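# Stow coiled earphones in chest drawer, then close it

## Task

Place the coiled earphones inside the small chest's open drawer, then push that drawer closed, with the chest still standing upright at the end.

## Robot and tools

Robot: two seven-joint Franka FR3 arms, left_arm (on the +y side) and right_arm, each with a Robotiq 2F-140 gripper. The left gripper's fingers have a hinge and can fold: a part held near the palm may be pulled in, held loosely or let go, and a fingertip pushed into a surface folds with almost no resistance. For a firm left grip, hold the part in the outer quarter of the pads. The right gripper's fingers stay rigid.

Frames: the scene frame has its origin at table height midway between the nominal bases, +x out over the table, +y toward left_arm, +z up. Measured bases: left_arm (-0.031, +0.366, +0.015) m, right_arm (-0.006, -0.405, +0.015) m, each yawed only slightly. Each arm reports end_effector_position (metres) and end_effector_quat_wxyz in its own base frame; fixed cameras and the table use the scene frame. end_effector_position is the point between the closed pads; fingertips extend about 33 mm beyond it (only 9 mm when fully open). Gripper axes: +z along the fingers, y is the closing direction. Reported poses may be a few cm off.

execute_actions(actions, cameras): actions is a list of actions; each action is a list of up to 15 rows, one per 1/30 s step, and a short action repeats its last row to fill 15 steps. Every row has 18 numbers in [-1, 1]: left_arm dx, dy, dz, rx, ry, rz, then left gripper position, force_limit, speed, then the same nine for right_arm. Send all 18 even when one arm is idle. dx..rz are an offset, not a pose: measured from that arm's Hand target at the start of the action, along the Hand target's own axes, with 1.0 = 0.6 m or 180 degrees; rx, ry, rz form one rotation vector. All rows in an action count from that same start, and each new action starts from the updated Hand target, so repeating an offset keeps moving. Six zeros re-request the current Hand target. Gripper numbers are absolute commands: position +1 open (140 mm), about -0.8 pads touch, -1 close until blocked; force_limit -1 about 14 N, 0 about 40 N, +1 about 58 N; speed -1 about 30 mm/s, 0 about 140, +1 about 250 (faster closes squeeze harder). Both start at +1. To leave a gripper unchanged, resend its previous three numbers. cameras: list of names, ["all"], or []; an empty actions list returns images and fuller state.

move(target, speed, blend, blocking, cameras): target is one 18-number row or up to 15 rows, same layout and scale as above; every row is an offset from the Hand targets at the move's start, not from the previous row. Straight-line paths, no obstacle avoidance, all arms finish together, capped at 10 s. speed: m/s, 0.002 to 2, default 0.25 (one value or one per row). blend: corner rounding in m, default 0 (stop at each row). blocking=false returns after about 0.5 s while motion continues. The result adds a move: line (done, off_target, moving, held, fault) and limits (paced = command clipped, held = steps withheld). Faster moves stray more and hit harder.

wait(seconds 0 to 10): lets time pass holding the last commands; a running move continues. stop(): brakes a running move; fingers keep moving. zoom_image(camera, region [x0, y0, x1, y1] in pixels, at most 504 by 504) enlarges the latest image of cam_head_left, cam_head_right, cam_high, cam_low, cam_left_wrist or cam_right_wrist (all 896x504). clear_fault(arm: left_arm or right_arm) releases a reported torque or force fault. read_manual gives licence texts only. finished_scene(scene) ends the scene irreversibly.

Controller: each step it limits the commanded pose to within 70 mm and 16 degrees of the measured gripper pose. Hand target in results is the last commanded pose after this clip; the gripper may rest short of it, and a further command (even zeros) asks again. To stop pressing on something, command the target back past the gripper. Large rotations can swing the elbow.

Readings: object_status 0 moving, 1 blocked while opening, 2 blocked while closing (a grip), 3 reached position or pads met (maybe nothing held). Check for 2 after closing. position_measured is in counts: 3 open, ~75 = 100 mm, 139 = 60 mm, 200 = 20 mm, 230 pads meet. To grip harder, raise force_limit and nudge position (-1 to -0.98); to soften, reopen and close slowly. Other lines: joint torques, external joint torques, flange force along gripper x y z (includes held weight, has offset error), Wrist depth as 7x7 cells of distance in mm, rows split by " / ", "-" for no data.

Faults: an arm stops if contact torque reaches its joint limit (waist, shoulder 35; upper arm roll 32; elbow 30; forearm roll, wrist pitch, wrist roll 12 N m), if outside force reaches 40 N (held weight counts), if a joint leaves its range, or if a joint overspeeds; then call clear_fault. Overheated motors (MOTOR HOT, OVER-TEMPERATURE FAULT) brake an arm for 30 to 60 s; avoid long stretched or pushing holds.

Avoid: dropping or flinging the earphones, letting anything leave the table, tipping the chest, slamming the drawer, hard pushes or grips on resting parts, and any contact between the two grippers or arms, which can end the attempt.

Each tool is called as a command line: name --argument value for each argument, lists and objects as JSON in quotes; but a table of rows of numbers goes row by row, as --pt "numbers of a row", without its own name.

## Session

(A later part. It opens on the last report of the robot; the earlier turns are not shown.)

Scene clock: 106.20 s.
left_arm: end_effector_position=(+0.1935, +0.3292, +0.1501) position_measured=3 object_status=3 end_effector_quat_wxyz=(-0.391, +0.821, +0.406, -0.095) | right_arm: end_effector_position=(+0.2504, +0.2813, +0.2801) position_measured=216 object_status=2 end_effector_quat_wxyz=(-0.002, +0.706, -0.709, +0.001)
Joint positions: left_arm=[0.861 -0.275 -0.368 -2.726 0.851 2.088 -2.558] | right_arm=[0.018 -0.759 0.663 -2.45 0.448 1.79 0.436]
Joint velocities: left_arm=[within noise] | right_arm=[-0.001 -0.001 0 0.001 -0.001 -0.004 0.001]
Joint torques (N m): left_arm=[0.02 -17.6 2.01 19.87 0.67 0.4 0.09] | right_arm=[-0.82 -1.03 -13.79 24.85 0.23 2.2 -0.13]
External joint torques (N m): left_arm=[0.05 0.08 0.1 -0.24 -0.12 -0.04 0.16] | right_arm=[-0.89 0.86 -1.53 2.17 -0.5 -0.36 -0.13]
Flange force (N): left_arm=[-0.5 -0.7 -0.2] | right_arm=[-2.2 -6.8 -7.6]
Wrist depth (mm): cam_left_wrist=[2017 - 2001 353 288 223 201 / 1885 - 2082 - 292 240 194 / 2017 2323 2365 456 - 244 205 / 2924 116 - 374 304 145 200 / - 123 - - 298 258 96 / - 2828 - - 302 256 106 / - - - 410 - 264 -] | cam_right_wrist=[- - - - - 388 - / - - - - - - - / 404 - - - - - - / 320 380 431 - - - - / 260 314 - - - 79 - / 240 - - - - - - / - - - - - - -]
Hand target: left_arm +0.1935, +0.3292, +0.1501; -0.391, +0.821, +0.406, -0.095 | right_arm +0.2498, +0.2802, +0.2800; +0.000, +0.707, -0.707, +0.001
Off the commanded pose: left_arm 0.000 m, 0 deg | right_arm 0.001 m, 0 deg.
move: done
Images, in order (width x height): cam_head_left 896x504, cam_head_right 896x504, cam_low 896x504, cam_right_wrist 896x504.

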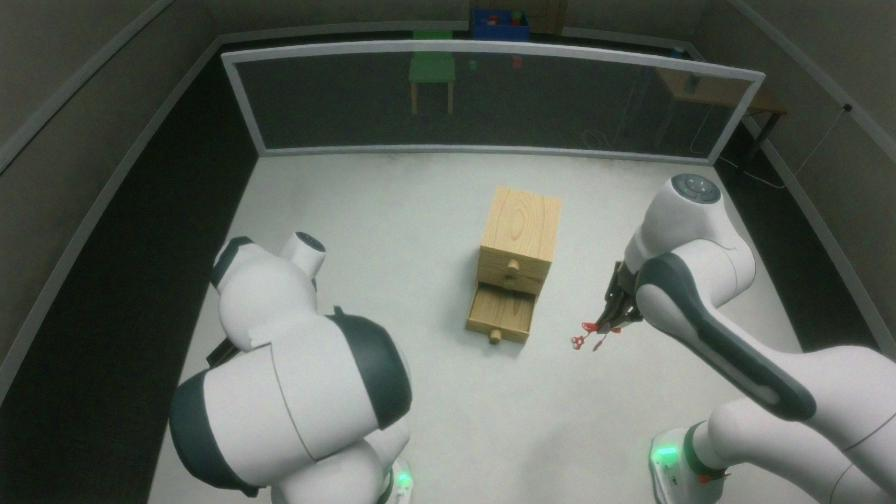

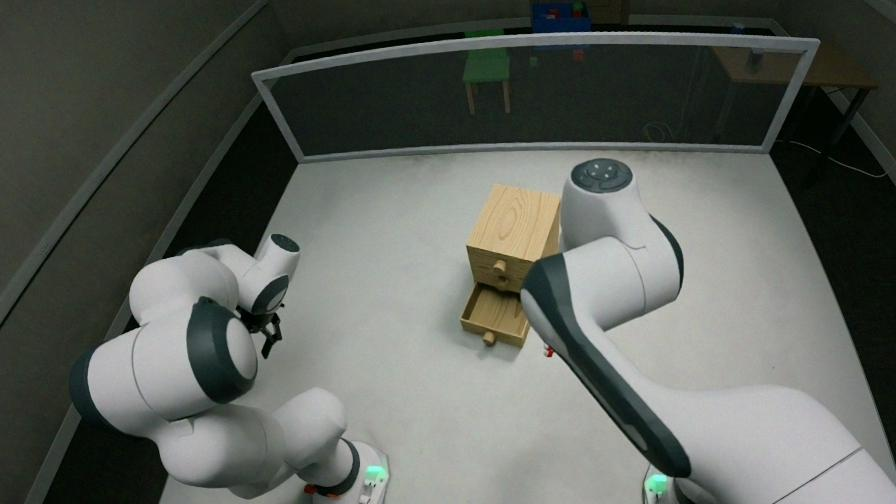

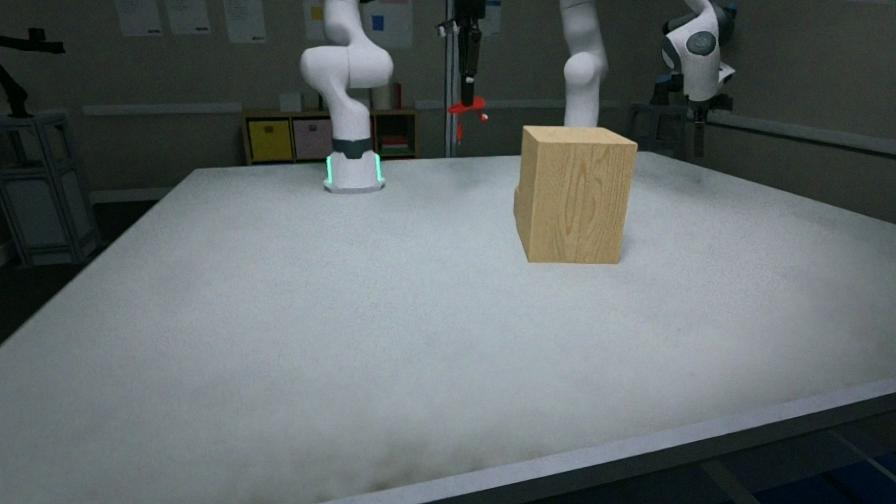

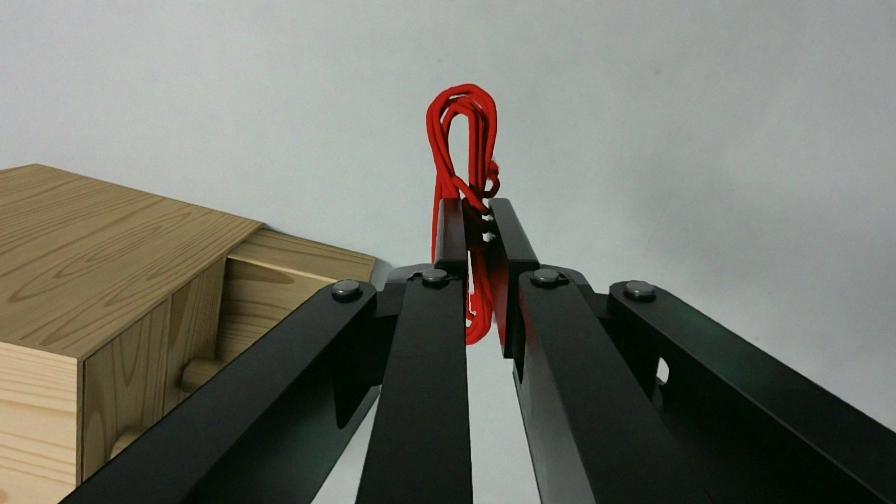

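move --target '[0,0,0,0,0,0,1,1,1,-0.2972,-0.2553,0.2217,0.193,0.0287,0.0912,-1,-1,-1]' --speed 0.2 --cameras '["cam_right_wrist","cam_head_left","cam_head_right","cam_low"]'

zoom_image --camera "cam_head_left" --region '[420, 170, 640, 370]'

zoom_image --camera "cam_head_right" --region '[400, 170, 620, 370]'

Scene clock: 129.83 s.
left_arm: end_effector_position=(+0.1935, +0.3292, +0.1501) position_measured=3 object_status=3 end_effector_quat_wxyz=(-0.391, +0.821, +0.406, -0.095) | right_arm: end_effector_position=(+0.4030, +0.4587, +0.1470) position_measured=216 object_status=2 end_effector_quat_wxyz=(+0.179, -0.571, +0.763, -0.243)
Joint positions: left_arm=[0.861 -0.275 -0.368 -2.726 0.851 2.088 -2.558] | right_arm=[-0.744 -1.009 1.698 -2.138 0.584 2.381 0.991]
Joint velocities: left_arm=[within noise] | right_arm=[0 0 0 0 0.001 0 0.006]
Joint torques (N m): left_arm=[0.02 -17.56 1.99 19.85 0.69 0.4 0.09] | right_arm=[-1.19 24.85 -29.34 14.35 0.93 2.6 0.18]
External joint torques (N m): left_arm=[-0.01 0.18 0.02 -0.4 -0.11 -0.05 0.15] | right_arm=[-1.25 -0.33 -2.18 2.06 0.31 -0.25 0.24]
Flange force (N): left_arm=[-0.8 -0.4 -0.1] | right_arm=[-8.5 -4.0 -2.3]
Wrist depth (mm): cam_left_wrist=[- - 2065 380 280 242 202 / 2768 - 2263 357 292 243 203 / 1942 2282 2409 - 290 243 212 / - 116 - 378 304 135 200 / - 123 573 398 317 253 96 / - 3061 615 402 326 253 106 / - - 2710 423 330 250 -] | cam_right_wrist=[113 130 162 218 261 233 - / 117 132 168 210 277 246 217 / 123 136 175 199 283 253 - / 138 134 148 124 294 265 - / 169 141 - - - 79 - / 188 - - - - - - / - - - - - - -]
Hand target: left_arm +0.1935, +0.3292, +0.1501; -0.391, +0.821, +0.406, -0.095 | right_arm +0.4032, +0.4583, +0.1469; +0.179, -0.567, +0.766, -0.243
Off the commanded pose: left_arm 0.000 m, 0 deg | right_arm 0.000 m, 1 deg.
move: done
Images, in order (width x height): cam_head_left 896x504, cam_head_right 896x504, cam_low 896x504, cam_right_wrist 896x504.

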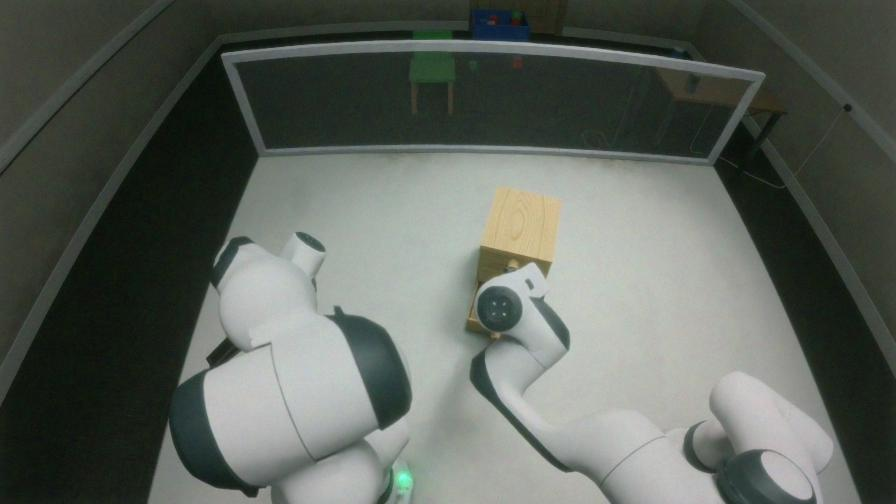

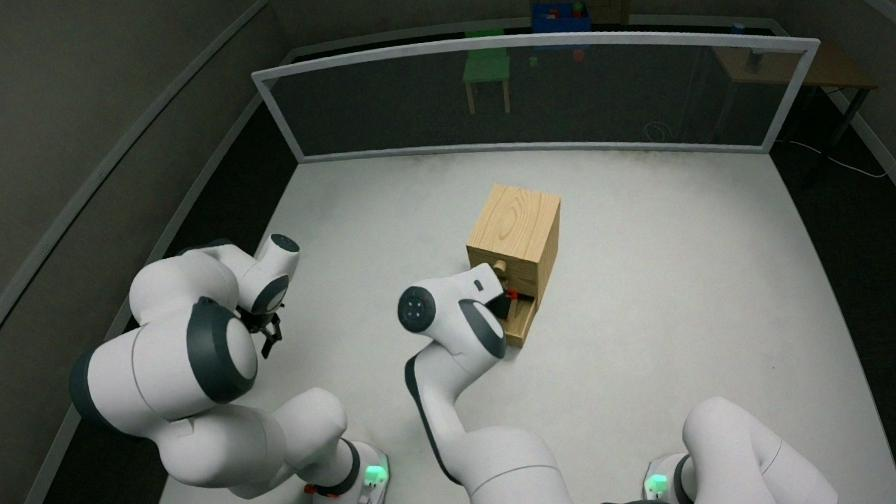

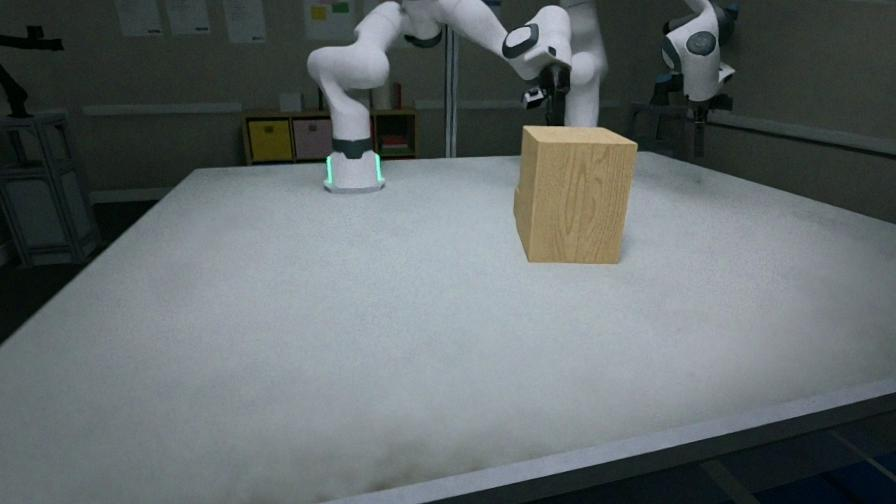

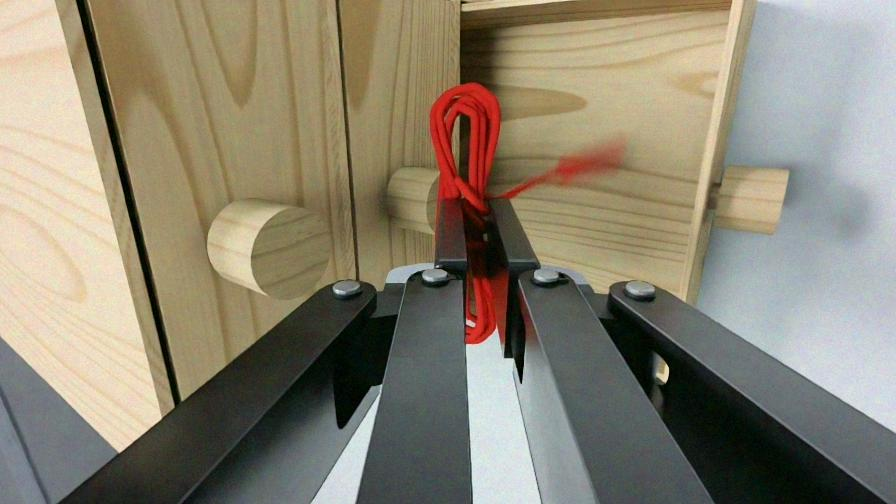

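Scaled by 2.291.

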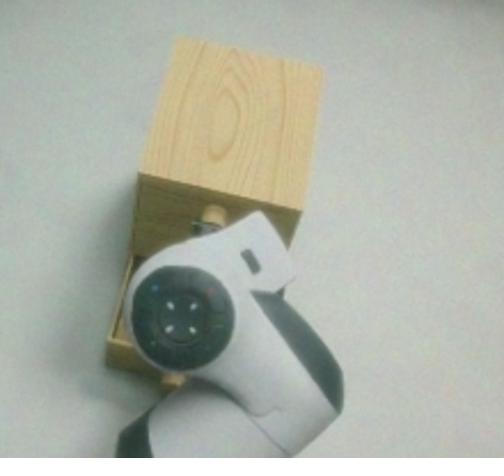

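Scaled by 2.291.

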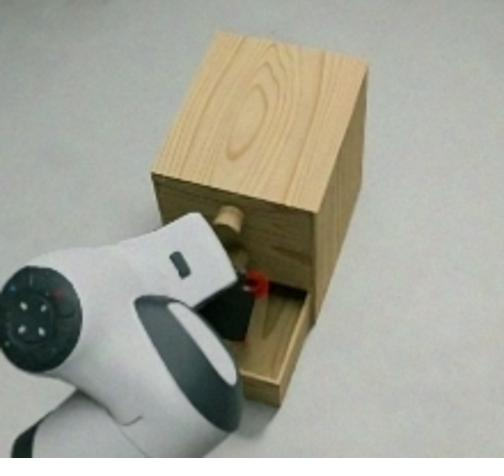

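move --pt "0 0 0 0 0 0 1 1 1 0 0.0574 0.0819 0 0 0 -1 -1 -1" --pt "0 0 0 0 0 0 1 1 1 0 0.0801 0.1433 0 0 0 -1 -1 -1" --speed '[0.1,0.05]' --blend 0.01 --cameras '["cam_right_wrist","cam_head_left","cam_head_right"]'

zoom_image --camera "cam_head_right" --region '[440, 220, 580, 370]'

Scene clock: 138.83 s.
left_arm: end_effector_position=(+0.1935, +0.3292, +0.1501) position_measured=3 object_status=3 end_effector_quat_wxyz=(-0.391, +0.821, +0.406, -0.095) | right_arm: end_effector_position=(+0.4121, +0.4538, +0.0489) position_measured=216 object_status=2 end_effector_quat_wxyz=(+0.177, -0.569, +0.766, -0.244)
Joint positions: left_arm=[0.861 -0.275 -0.368 -2.726 0.851 2.088 -2.558] | right_arm=[-0.876 -1.085 1.913 -2.136 0.697 2.535 1.005]
Joint velocities: left_arm=[within noise] | right_arm=[-0.001 0.001 -0.001 0 -0.001 0.004 0.001]
Joint torques (N m): left_arm=[0.04 -17.54 2.02 19.86 0.67 0.41 0.06] | right_arm=[-1.2 29.52 -28.28 11.41 1.16 2.97 0]
External joint torques (N m): left_arm=[-0.02 0.07 0.04 -0.21 -0.12 -0.02 0.12] | right_arm=[-1.22 0.12 -1.02 2 0.32 0.13 0.05]
Flange force (N): left_arm=[-0.6 -0.5 -0.3] | right_arm=[-8.6 -2.9 2.4]
Wrist depth (mm): cam_left_wrist=[1616 - 2098 354 276 229 201 / 2065 - 2243 - 293 240 203 / 2115 - 2133 415 300 245 206 / - 116 498 394 324 145 194 / - 123 - 400 310 257 96 / - 3424 - - - 254 106 / - - 3026 406 318 244 -] | cam_right_wrist=[105 121 206 198 169 115 - / 107 123 232 214 177 117 - / 111 130 244 226 184 111 - / 113 115 167 125 187 116 109 / 116 119 95 - - 113 155 / 119 - - - - - - / - - - - - - -]
Hand target: left_arm +0.1935, +0.3292, +0.1501; -0.391, +0.821, +0.406, -0.095 | right_arm +0.4129, +0.4553, +0.0489; +0.179, -0.567, +0.766, -0.243
Off the commanded pose: left_arm 0.000 m, 0 deg | right_arm 0.002 m, 0 deg.
move: done
Images, in order (width x height): cam_head_left 896x504, cam_head_right 896x504, cam_right_wrist 896x504.

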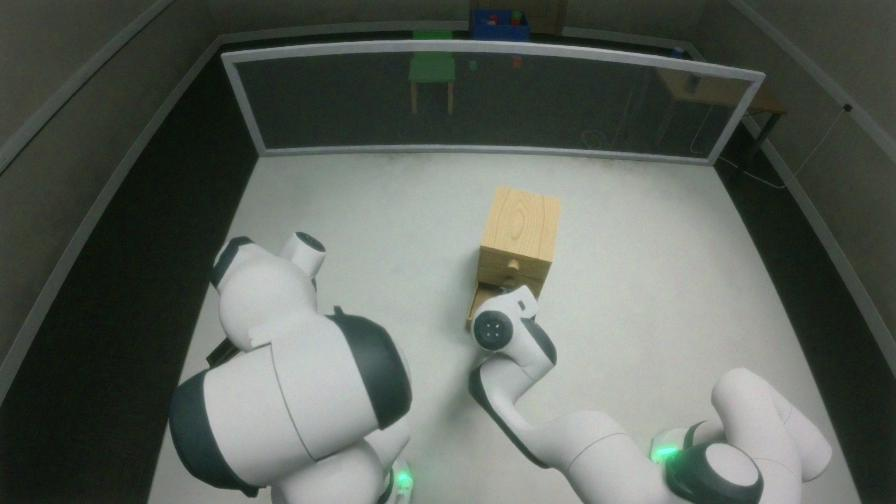

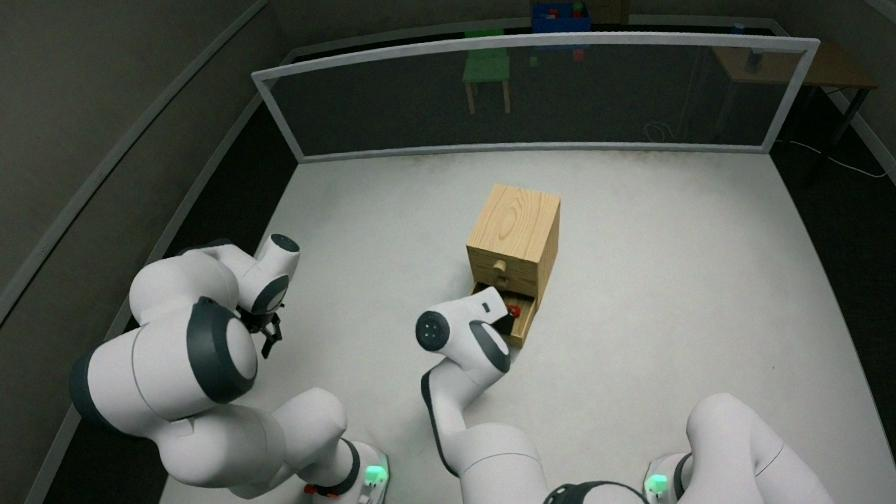

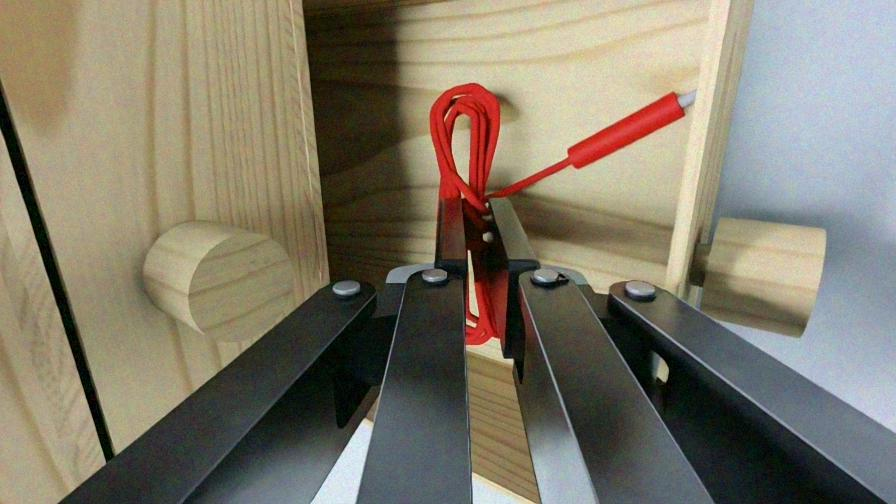

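Scaled by 3.360.

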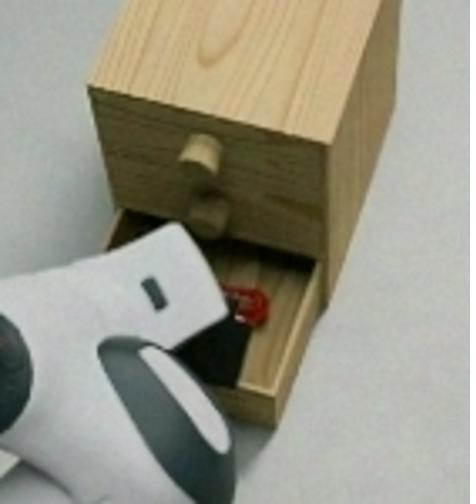

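move --pt "0 0 0 0 0 0 1 1 1 -0.0583 0 0 0 0 0 -1 -1 -1" --pt "0 0 0 0 0 0 1 1 1 -0.0583 -0.0128 0.0253 0 0 0 -1 -1 -1" --speed '[0.06,0.04]' --blend 0.005 --cameras '["cam_right_wrist","cam_head_left","cam_head_right"]'

zoom_image --camera "cam_right_wrist" --region '[200, 0, 700, 500]'

Scene clock: 149.10 s.
left_arm: end_effector_position=(+0.1935, +0.3292, +0.1501) position_measured=3 object_status=3 end_effector_quat_wxyz=(-0.391, +0.821, +0.406, -0.095) | right_arm: end_effector_position=(+0.4367, +0.4826, +0.0406) position_measured=216 object_status=2 end_effector_quat_wxyz=(+0.177, -0.566, +0.768, -0.243)
Joint positions: left_arm=[0.861 -0.275 -0.368 -2.726 0.851 2.088 -2.558] | right_arm=[-0.986 -1.136 1.948 -1.993 0.692 2.497 1.024]
Joint velocities: left_arm=[within noise] | right_arm=[0.001 0 0.001 0 0 0.004 -0.001]
Joint torques (N m): left_arm=[0.02 -17.58 2 19.91 0.67 0.4 0.09] | right_arm=[-1.08 33.54 -30.1 10.81 0.7 3.01 -0.18]
External joint torques (N m): left_arm=[0.06 0.05 0.11 -0.23 -0.12 -0.05 0.15] | right_arm=[-1.28 0.35 -2.08 1.3 -0.08 0.2 -0.12]
Flange force (N): left_arm=[-0.6 -0.7 -0.2] | right_arm=[-5.9 -4.0 0.0]
Wrist depth (mm): cam_left_wrist=[2344 2168 2001 357 281 238 201 / 2187 - 2303 369 283 237 198 / 1770 2323 - 370 298 249 206 / 2924 116 - - 303 136 200 / - 123 - - 320 145 96 / - 2478 - 447 334 252 106 / - 3294 2576 422 327 245 -] | cam_right_wrist=[- 106 204 189 160 139 - / - 87 137 205 168 148 88 / - 88 143 221 175 157 91 / - 115 146 124 178 162 - / - 116 94 - - 92 - / 104 - - - - - 146 / - - - - - - -]
Hand target: left_arm +0.1935, +0.3292, +0.1501; -0.391, +0.821, +0.406, -0.095 | right_arm +0.4374, +0.4843, +0.0409; +0.179, -0.567, +0.766, -0.243
Off the commanded pose: left_arm 0.000 m, 0 deg | right_arm 0.002 m, 0 deg.
move: done
Images, in order (width x height): cam_head_left 896x504, cam_head_right 896x504, cam_right_wrist 896x504.

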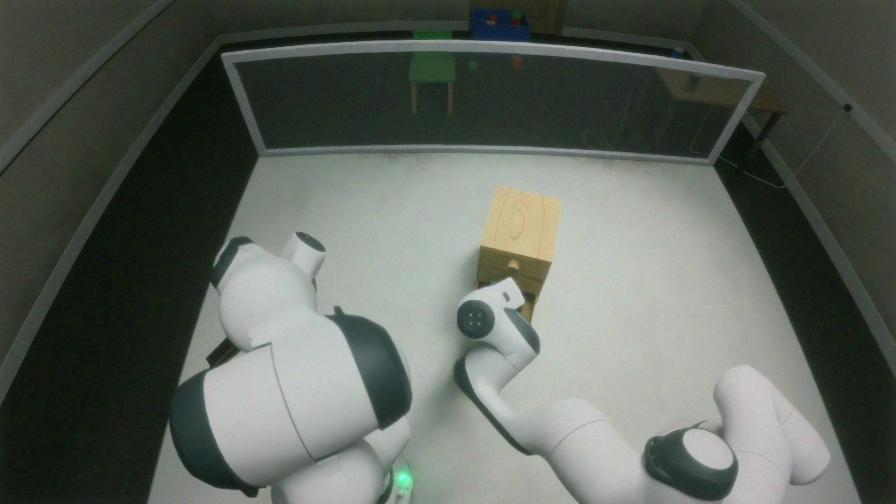

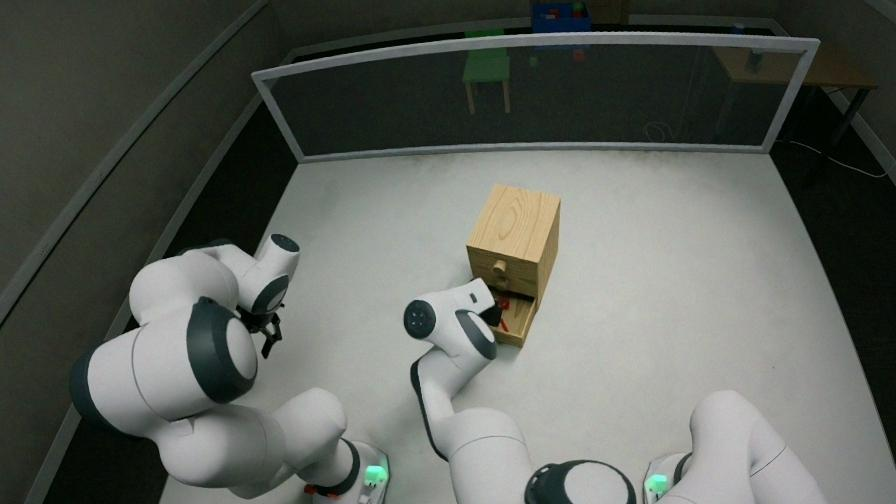

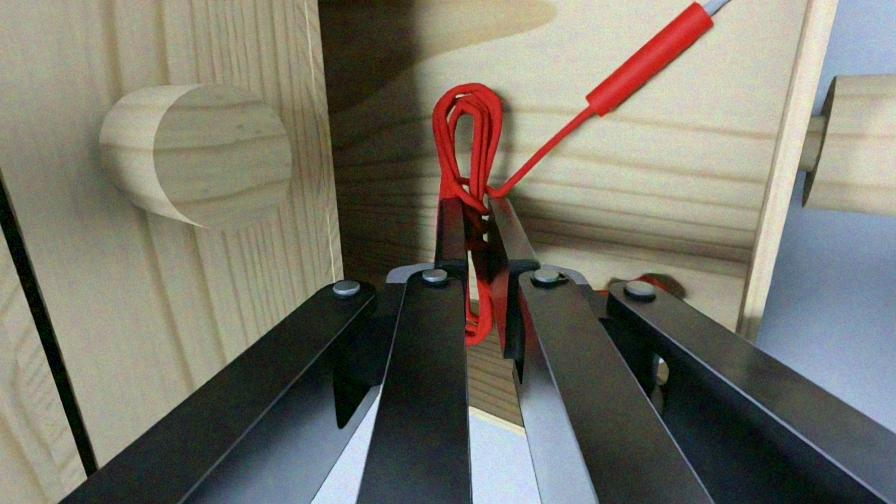

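Scaled by 1.008.

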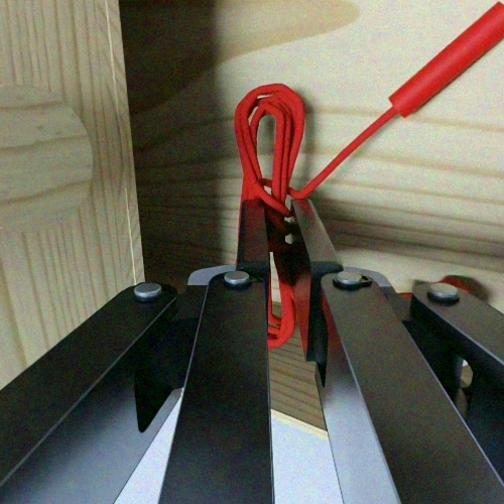

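move --target '[0,0,0,0,0,0,1,1,1,0,0,0,0,0,0,-0.34,-1,-1]' --speed 0.05 --cameras '["cam_right_wrist"]'

Scene clock: 151.53 s.
left_arm: end_effector_position=(+0.1935, +0.3292, +0.1501) position_measured=3 object_status=3 end_effector_quat_wxyz=(-0.391, +0.821, +0.406, -0.095) | right_arm: end_effector_position=(+0.4368, +0.4830, +0.0407) position_measured=172 object_status=0 end_effector_quat_wxyz=(+0.178, -0.566, +0.767, -0.243)
Joint positions: left_arm=[0.861 -0.275 -0.368 -2.726 0.851 2.088 -2.558] | right_arm=[-0.986 -1.136 1.949 -1.993 0.692 2.499 1.024]
Joint torques (N m): left_arm=[0.01 -17.6 2.03 19.88 0.68 0.4 0.11] | right_arm=[-1.12 33.53 -29.33 11.48 0.7 2.97 -0.16]
External joint torques (N m): left_arm=[-0.01 0.06 0.08 -0.21 -0.11 -0.03 0.18] | right_arm=[-1.14 0.29 -1.23 2.02 -0.09 0.16 -0.11]
Flange force (N): left_arm=[-0.5 -0.7 -0.3] | right_arm=[-8.8 -3.4 1.7]
Wrist depth (mm): cam_left_wrist=[- - 2033 365 295 244 201 / - 2828 2115 392 284 235 203 / 2049 - 2205 418 303 238 206 / 2710 116 - - 292 145 200 / - 123 - - 306 257 96 / - 3173 - - 295 249 106 / - 2526 2924 - 329 257 -] | cam_right_wrist=[- 106 205 189 161 140 - / - 87 137 193 170 148 87 / - 88 143 204 175 157 91 / - 115 138 218 147 162 - / - 111 94 184 - 93 151 / - - - 156 149 - - / - - - 270 - - -]
Hand target: left_arm +0.1935, +0.3292, +0.1501; -0.391, +0.821, +0.406, -0.095 | right_arm +0.4374, +0.4843, +0.0409; +0.179, -0.567, +0.766, -0.243
Off the commanded pose: left_arm 0.000 m, 0 deg | right_arm 0.002 m, 0 deg.
move: done
Images, in order (width x height): cam_right_wrist 896x504.

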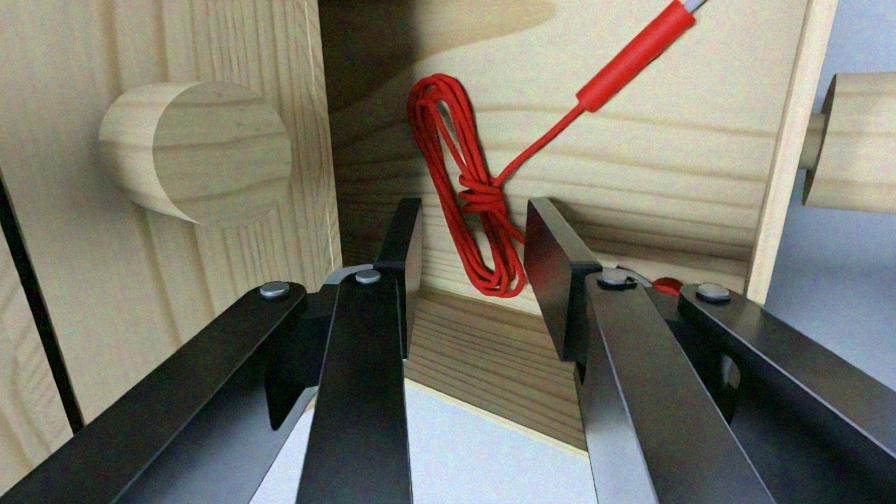

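move --pt "0 0 0 0 0 0 1 1 1 0 0 -0.3333 0 0 0 -0.34 -1 -1" --pt "0 0 0 0 0 0 1 1 1 0.0642 0.1563 -0.2297 0 0 0 -1 -1 0.5" --pt "0 0 0 0 0 0 1 1 1 0.0642 0.2137 -0.1478 0 0 0 -1 -1 0.5" --speed '[0.15,0.25,0.1]' --blend '[0.01,0,0]' --cameras '["cam_right_wrist","cam_head_left","cam_head_right","cam_high"]'

zoom_image --camera "cam_head_right" --region '[400, 220, 560, 380]'

Scene clock: 164.27 s.
left_arm: end_effector_position=(+0.1935, +0.3292, +0.1501) position_measured=3 object_status=3 end_effector_quat_wxyz=(-0.391, +0.821, +0.406, -0.095) | right_arm: end_effector_position=(+0.2762, +0.4913, +0.0398) position_measured=234 object_status=3 end_effector_quat_wxyz=(+0.176, -0.570, +0.765, -0.244)
Joint positions: left_arm=[0.861 -0.275 -0.368 -2.726 0.851 2.088 -2.558] | right_arm=[-0.56 -1.187 1.853 -2.152 0.749 2.34 1.188]
Joint velocities: left_arm=[within noise] | right_arm=[0.001 0 0.001 0 0.004 0.005 0.004]
Joint torques (N m): left_arm=[0 -17.51 1.99 19.88 0.67 0.41 0.09] | right_arm=[-1.2 27.57 -30.05 8.95 0.79 2.74 0.15]
External joint torques (N m): left_arm=[-0.03 0.12 0.03 -0.29 -0.12 -0.03 0.16] | right_arm=[-1.33 -0.54 -1.48 1.88 0.28 0.17 0.21]
Flange force (N): left_arm=[-0.7 -0.5 -0.2] | right_arm=[-9.6 -1.0 0.6]
Wrist depth (mm): cam_left_wrist=[1872 - 2098 340 289 238 202 / 2263 2957 2133 350 295 240 203 / 2065 - 518 339 297 244 205 / 2828 116 - - 294 145 199 / - 123 - - 309 258 96 / - 3026 - - - 249 106 / - - 3717 - 311 256 -] | cam_right_wrist=[215 240 184 - - - - / 221 316 189 - - - - / 225 332 188 - - - - / 231 340 196 119 - - - / 237 292 - - - - - / - - - - - - - / - - - - - - -]
Hand target: left_arm +0.1935, +0.3292, +0.1501; -0.391, +0.821, +0.406, -0.095 | right_arm +0.2771, +0.4930, +0.0398; +0.179, -0.567, +0.766, -0.243
Off the commanded pose: left_arm 0.000 m, 0 deg | right_arm 0.002 m, 1 deg.
move: done
Images, in order (width x height): cam_head_left 896x504, cam_head_right 896x504, cam_high 896x504, cam_right_wrist 896x504.

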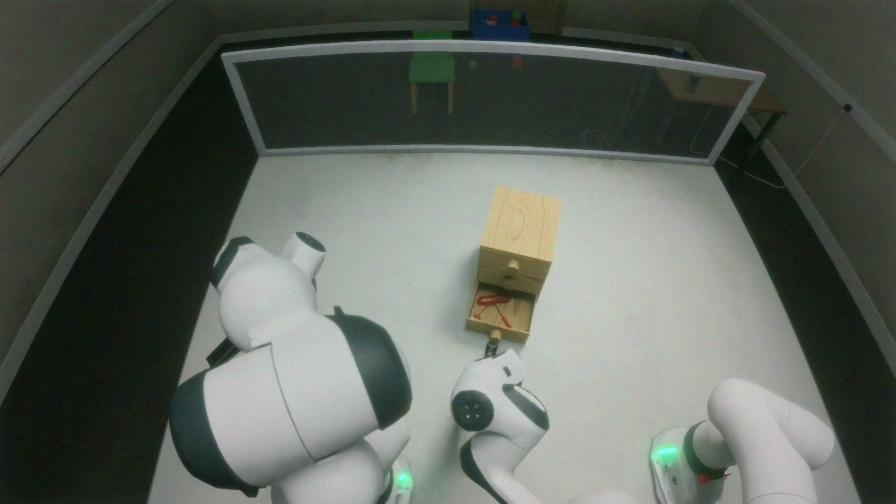

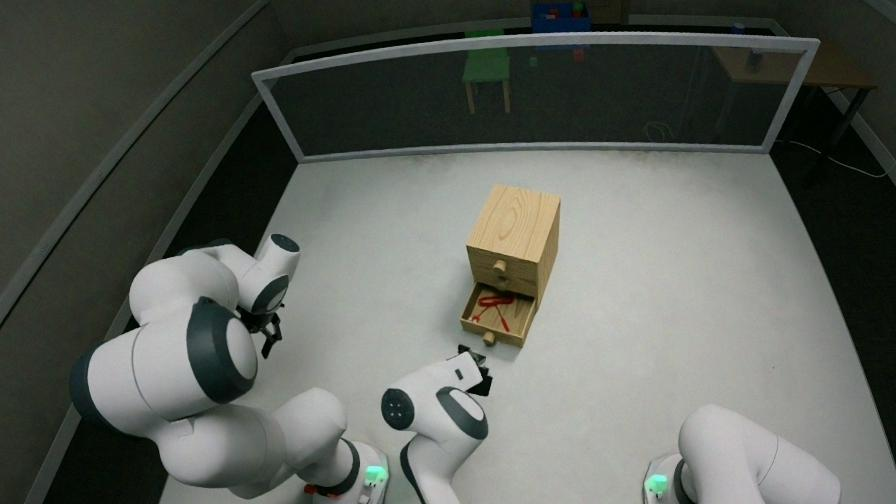

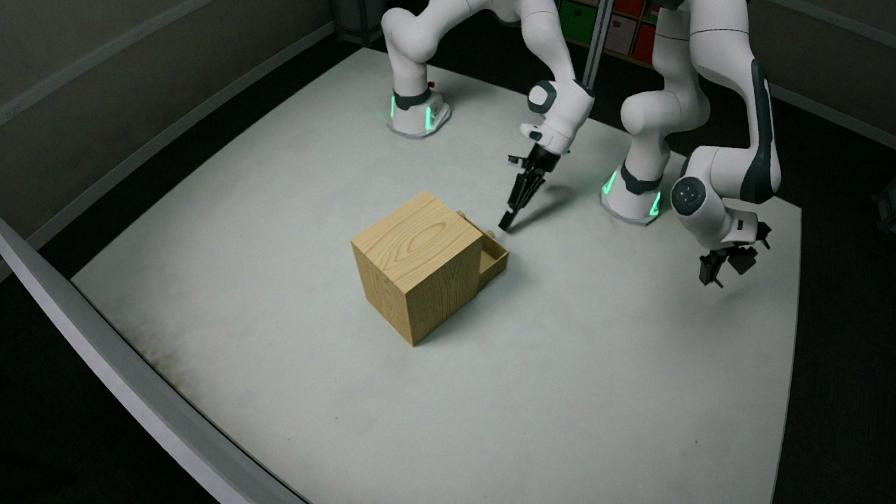

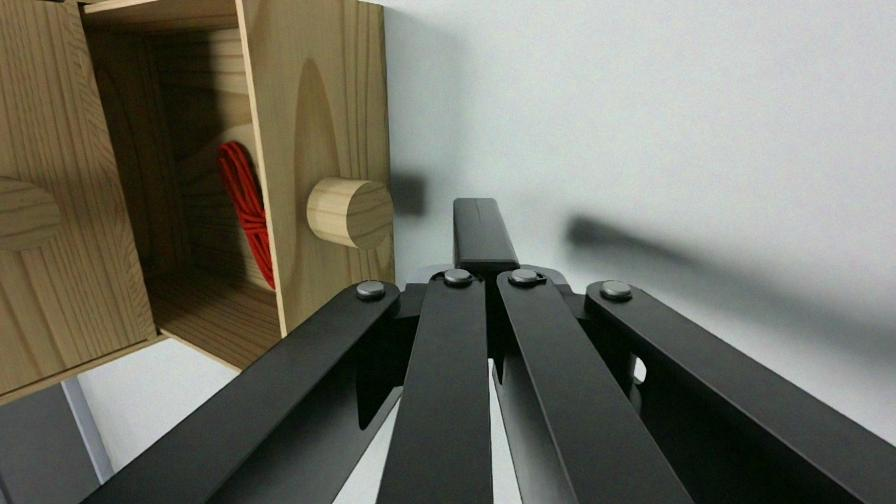

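Scaled by 3.150.

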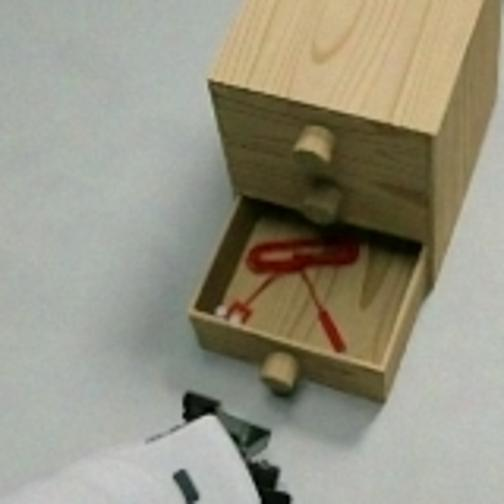

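move --pt "0 0 0 0 0 0 1 1 1 0 -0.0057 -0.0082 0 0 0 -1 -1 0.5" --pt "0 0 0 0 0 0 1 1 1 0 -0.1695 0.1067 0 0 0 -1 -1 0.5" --speed '[0.08,0.06]' --blend '[0.004,0]' --cameras '["cam_right_wrist","cam_head_left","cam_head_right","cam_high"]'

zoom_image --camera "cam_head_right" --region '[420, 170, 600, 350]'

Scene clock: 171.33 s.
left_arm: end_effector_position=(+0.1935, +0.3292, +0.1501) position_measured=3 object_status=3 end_effector_quat_wxyz=(-0.391, +0.821, +0.406, -0.095) | right_arm: end_effector_position=(+0.3915, +0.4564, +0.0453) position_measured=234 object_status=3 end_effector_quat_wxyz=(+0.179, -0.564, +0.769, -0.242)
Joint positions: left_arm=[0.861 -0.275 -0.368 -2.726 0.851 2.088 -2.558] | right_arm=[-0.812 -1.124 1.894 -2.153 0.749 2.503 1.017]
Joint velocities: left_arm=[within noise] | right_arm=[0 0.001 0 0 -0.001 0 -0.007]
Joint torques (N m): left_arm=[0.04 -17.54 1.99 19.86 0.68 0.41 0.07] | right_arm=[-1.17 29.59 -28.94 10.35 0.3 2.98 -0.29]
External joint torques (N m): left_arm=[0.04 0.15 0.05 -0.32 -0.12 -0.04 0.13] | right_arm=[-1.12 0.95 -1.23 2.05 -0.5 0.16 -0.23]
Flange force (N): left_arm=[-0.6 -0.4 0.0] | right_arm=[-7.9 -4.0 0.5]
Wrist depth (mm): cam_left_wrist=[- - - 352 - 236 202 / 2263 2828 2243 347 293 239 203 / 2065 2303 - 410 297 244 205 / - 116 515 376 - 135 200 / - 123 - - 301 257 96 / - 2991 - 394 312 246 106 / - 2891 2455 - 315 256 -] | cam_right_wrist=[123 141 158 180 - - 135 / 125 146 165 184 - 153 - / 128 148 170 180 - - - / 127 142 175 137 - - - / 131 134 94 - - - - / 135 - - - - - - / - - - - - - -]
Hand target: left_arm +0.1935, +0.3292, +0.1501; -0.391, +0.821, +0.406, -0.095 | right_arm +0.3919, +0.4580, +0.0459; +0.179, -0.567, +0.766, -0.243
Off the commanded pose: left_arm 0.000 m, 0 deg | right_arm 0.002 m, 1 deg.
move: done; blend cut to 0.003 m at target 1
Images, in order (width x height): cam_head_left 896x504, cam_head_right 896x504, cam_high 896x504, cam_right_wrist 896x504.

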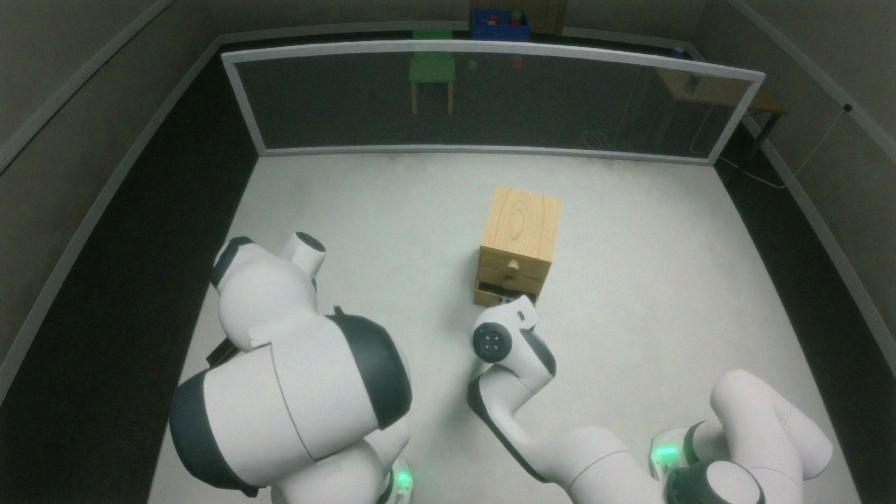

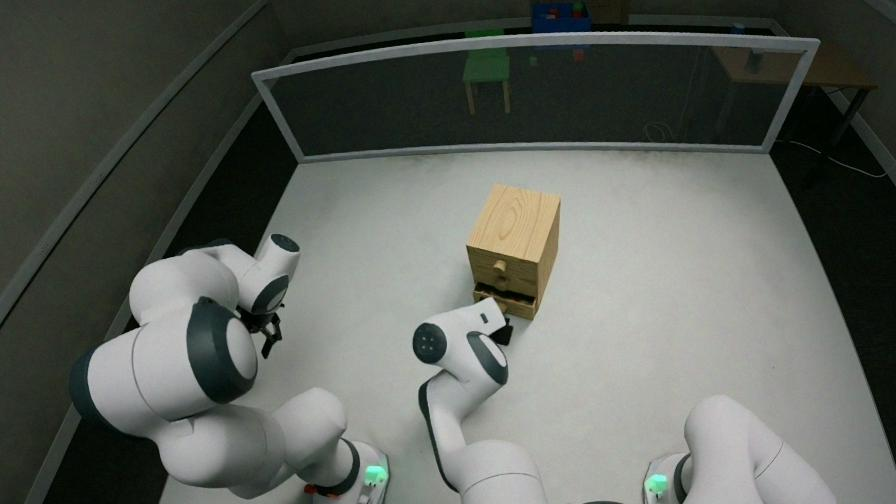

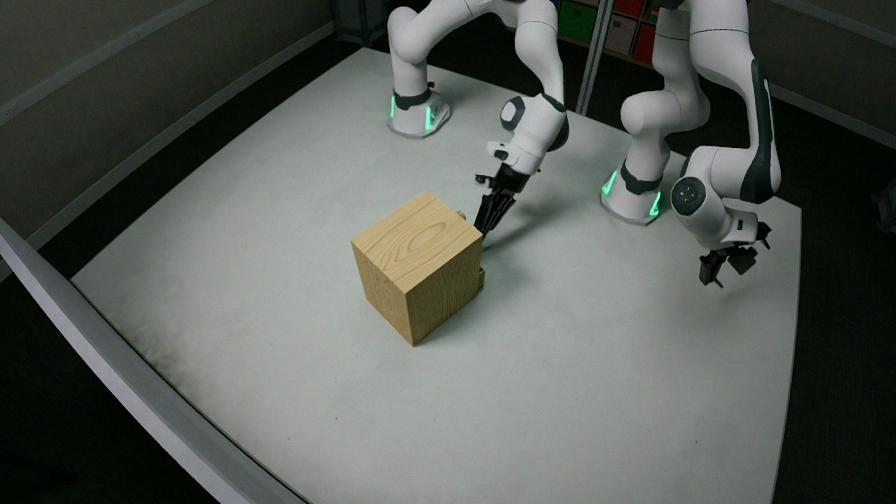

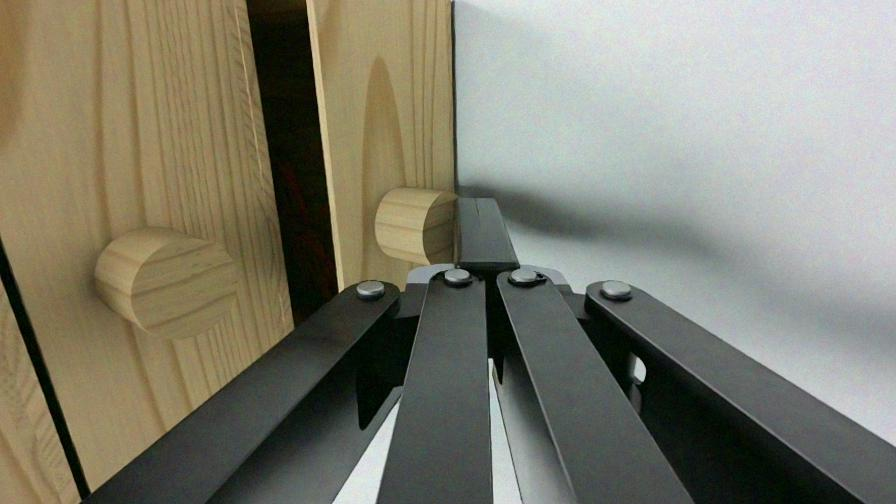

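Scaled by 2.800.

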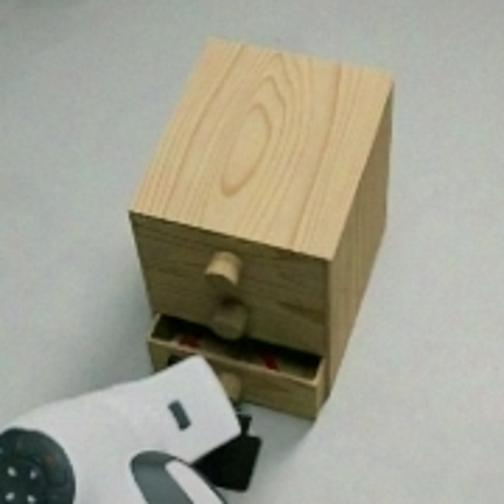

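move --target '[0,0,0,0,0,0,1,1,1,0,-0.0355,0.0249,0,0,0,-1,-1,0.5]' --speed 0.05 --cameras '["cam_right_wrist","cam_head_right"]'

zoom_image --camera "cam_head_right" --region '[420, 170, 600, 350]'

Scene clock: 173.53 s.
left_arm: end_effector_position=(+0.1935, +0.3292, +0.1501) position_measured=3 object_status=3 end_effector_quat_wxyz=(-0.391, +0.821, +0.406, -0.095) | right_arm: end_effector_position=(+0.4161, +0.4486, +0.0451) position_measured=234 object_status=3 end_effector_quat_wxyz=(+0.178, -0.564, +0.769, -0.243)
Joint positions: left_arm=[0.861 -0.275 -0.368 -2.726 0.851 2.088 -2.558] | right_arm=[-0.875 -1.114 1.909 -2.14 0.749 2.533 0.978]
Joint velocities: left_arm=[within noise] | right_arm=[0 0.002 -0.001 -0.001 0.001 0.001 -0.006]
Joint torques (N m): left_arm=[0.03 -17.53 2.02 19.84 0.67 0.38 0.06] | right_arm=[-1.28 30.08 -28.92 10.7 0.56 3.12 -0.41]
External joint torques (N m): left_arm=[0.05 0.12 0.11 -0.26 -0.12 -0.05 0.12] | right_arm=[-1.37 0.86 -1.36 2.01 -0.29 0.24 -0.35]
Flange force (N): left_arm=[-0.5 -0.4 -0.1] | right_arm=[-7.7 -4.7 1.6]
Wrist depth (mm): cam_left_wrist=[2017 2168 2243 368 287 238 200 / 2115 3252 2187 344 293 246 200 / 2065 2243 - 369 299 250 206 / 2991 116 - 389 301 145 200 / - 123 - - 289 259 96 / - 2891 - - - 260 - / - 2478 3135 - 308 256 -] | cam_right_wrist=[102 117 144 182 - - - / 104 119 151 184 - - - / - 124 157 178 186 - - / 108 115 160 137 - - - / 111 108 95 - - - - / 114 - - - - - - / - - - - - - -]
Hand target: left_arm +0.1935, +0.3292, +0.1501; -0.391, +0.821, +0.406, -0.095 | right_arm +0.4168, +0.4504, +0.0459; +0.179, -0.567, +0.766, -0.243
Off the commanded pose: left_arm 0.000 m, 0 deg | right_arm 0.002 m, 1 deg.
move: done
Images, in order (width x height): cam_head_right 896x504, cam_right_wrist 896x504.

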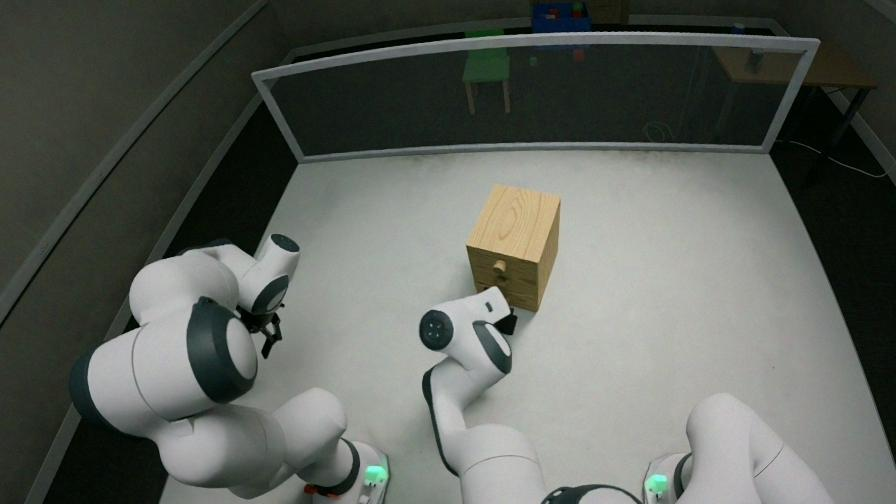

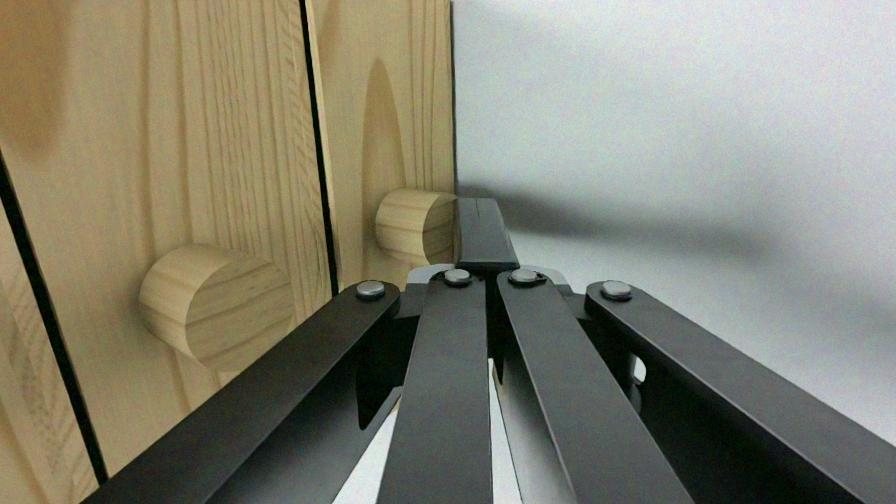

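Scaled by 2.800.

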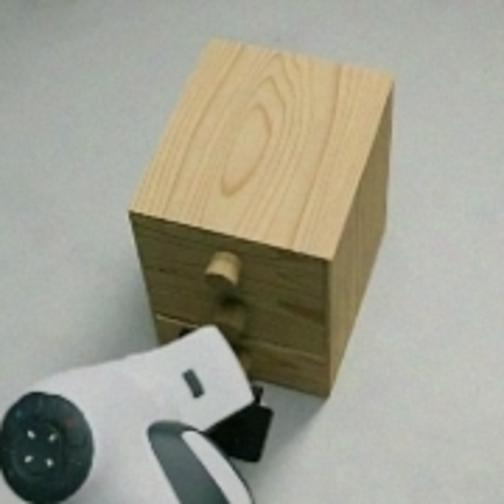

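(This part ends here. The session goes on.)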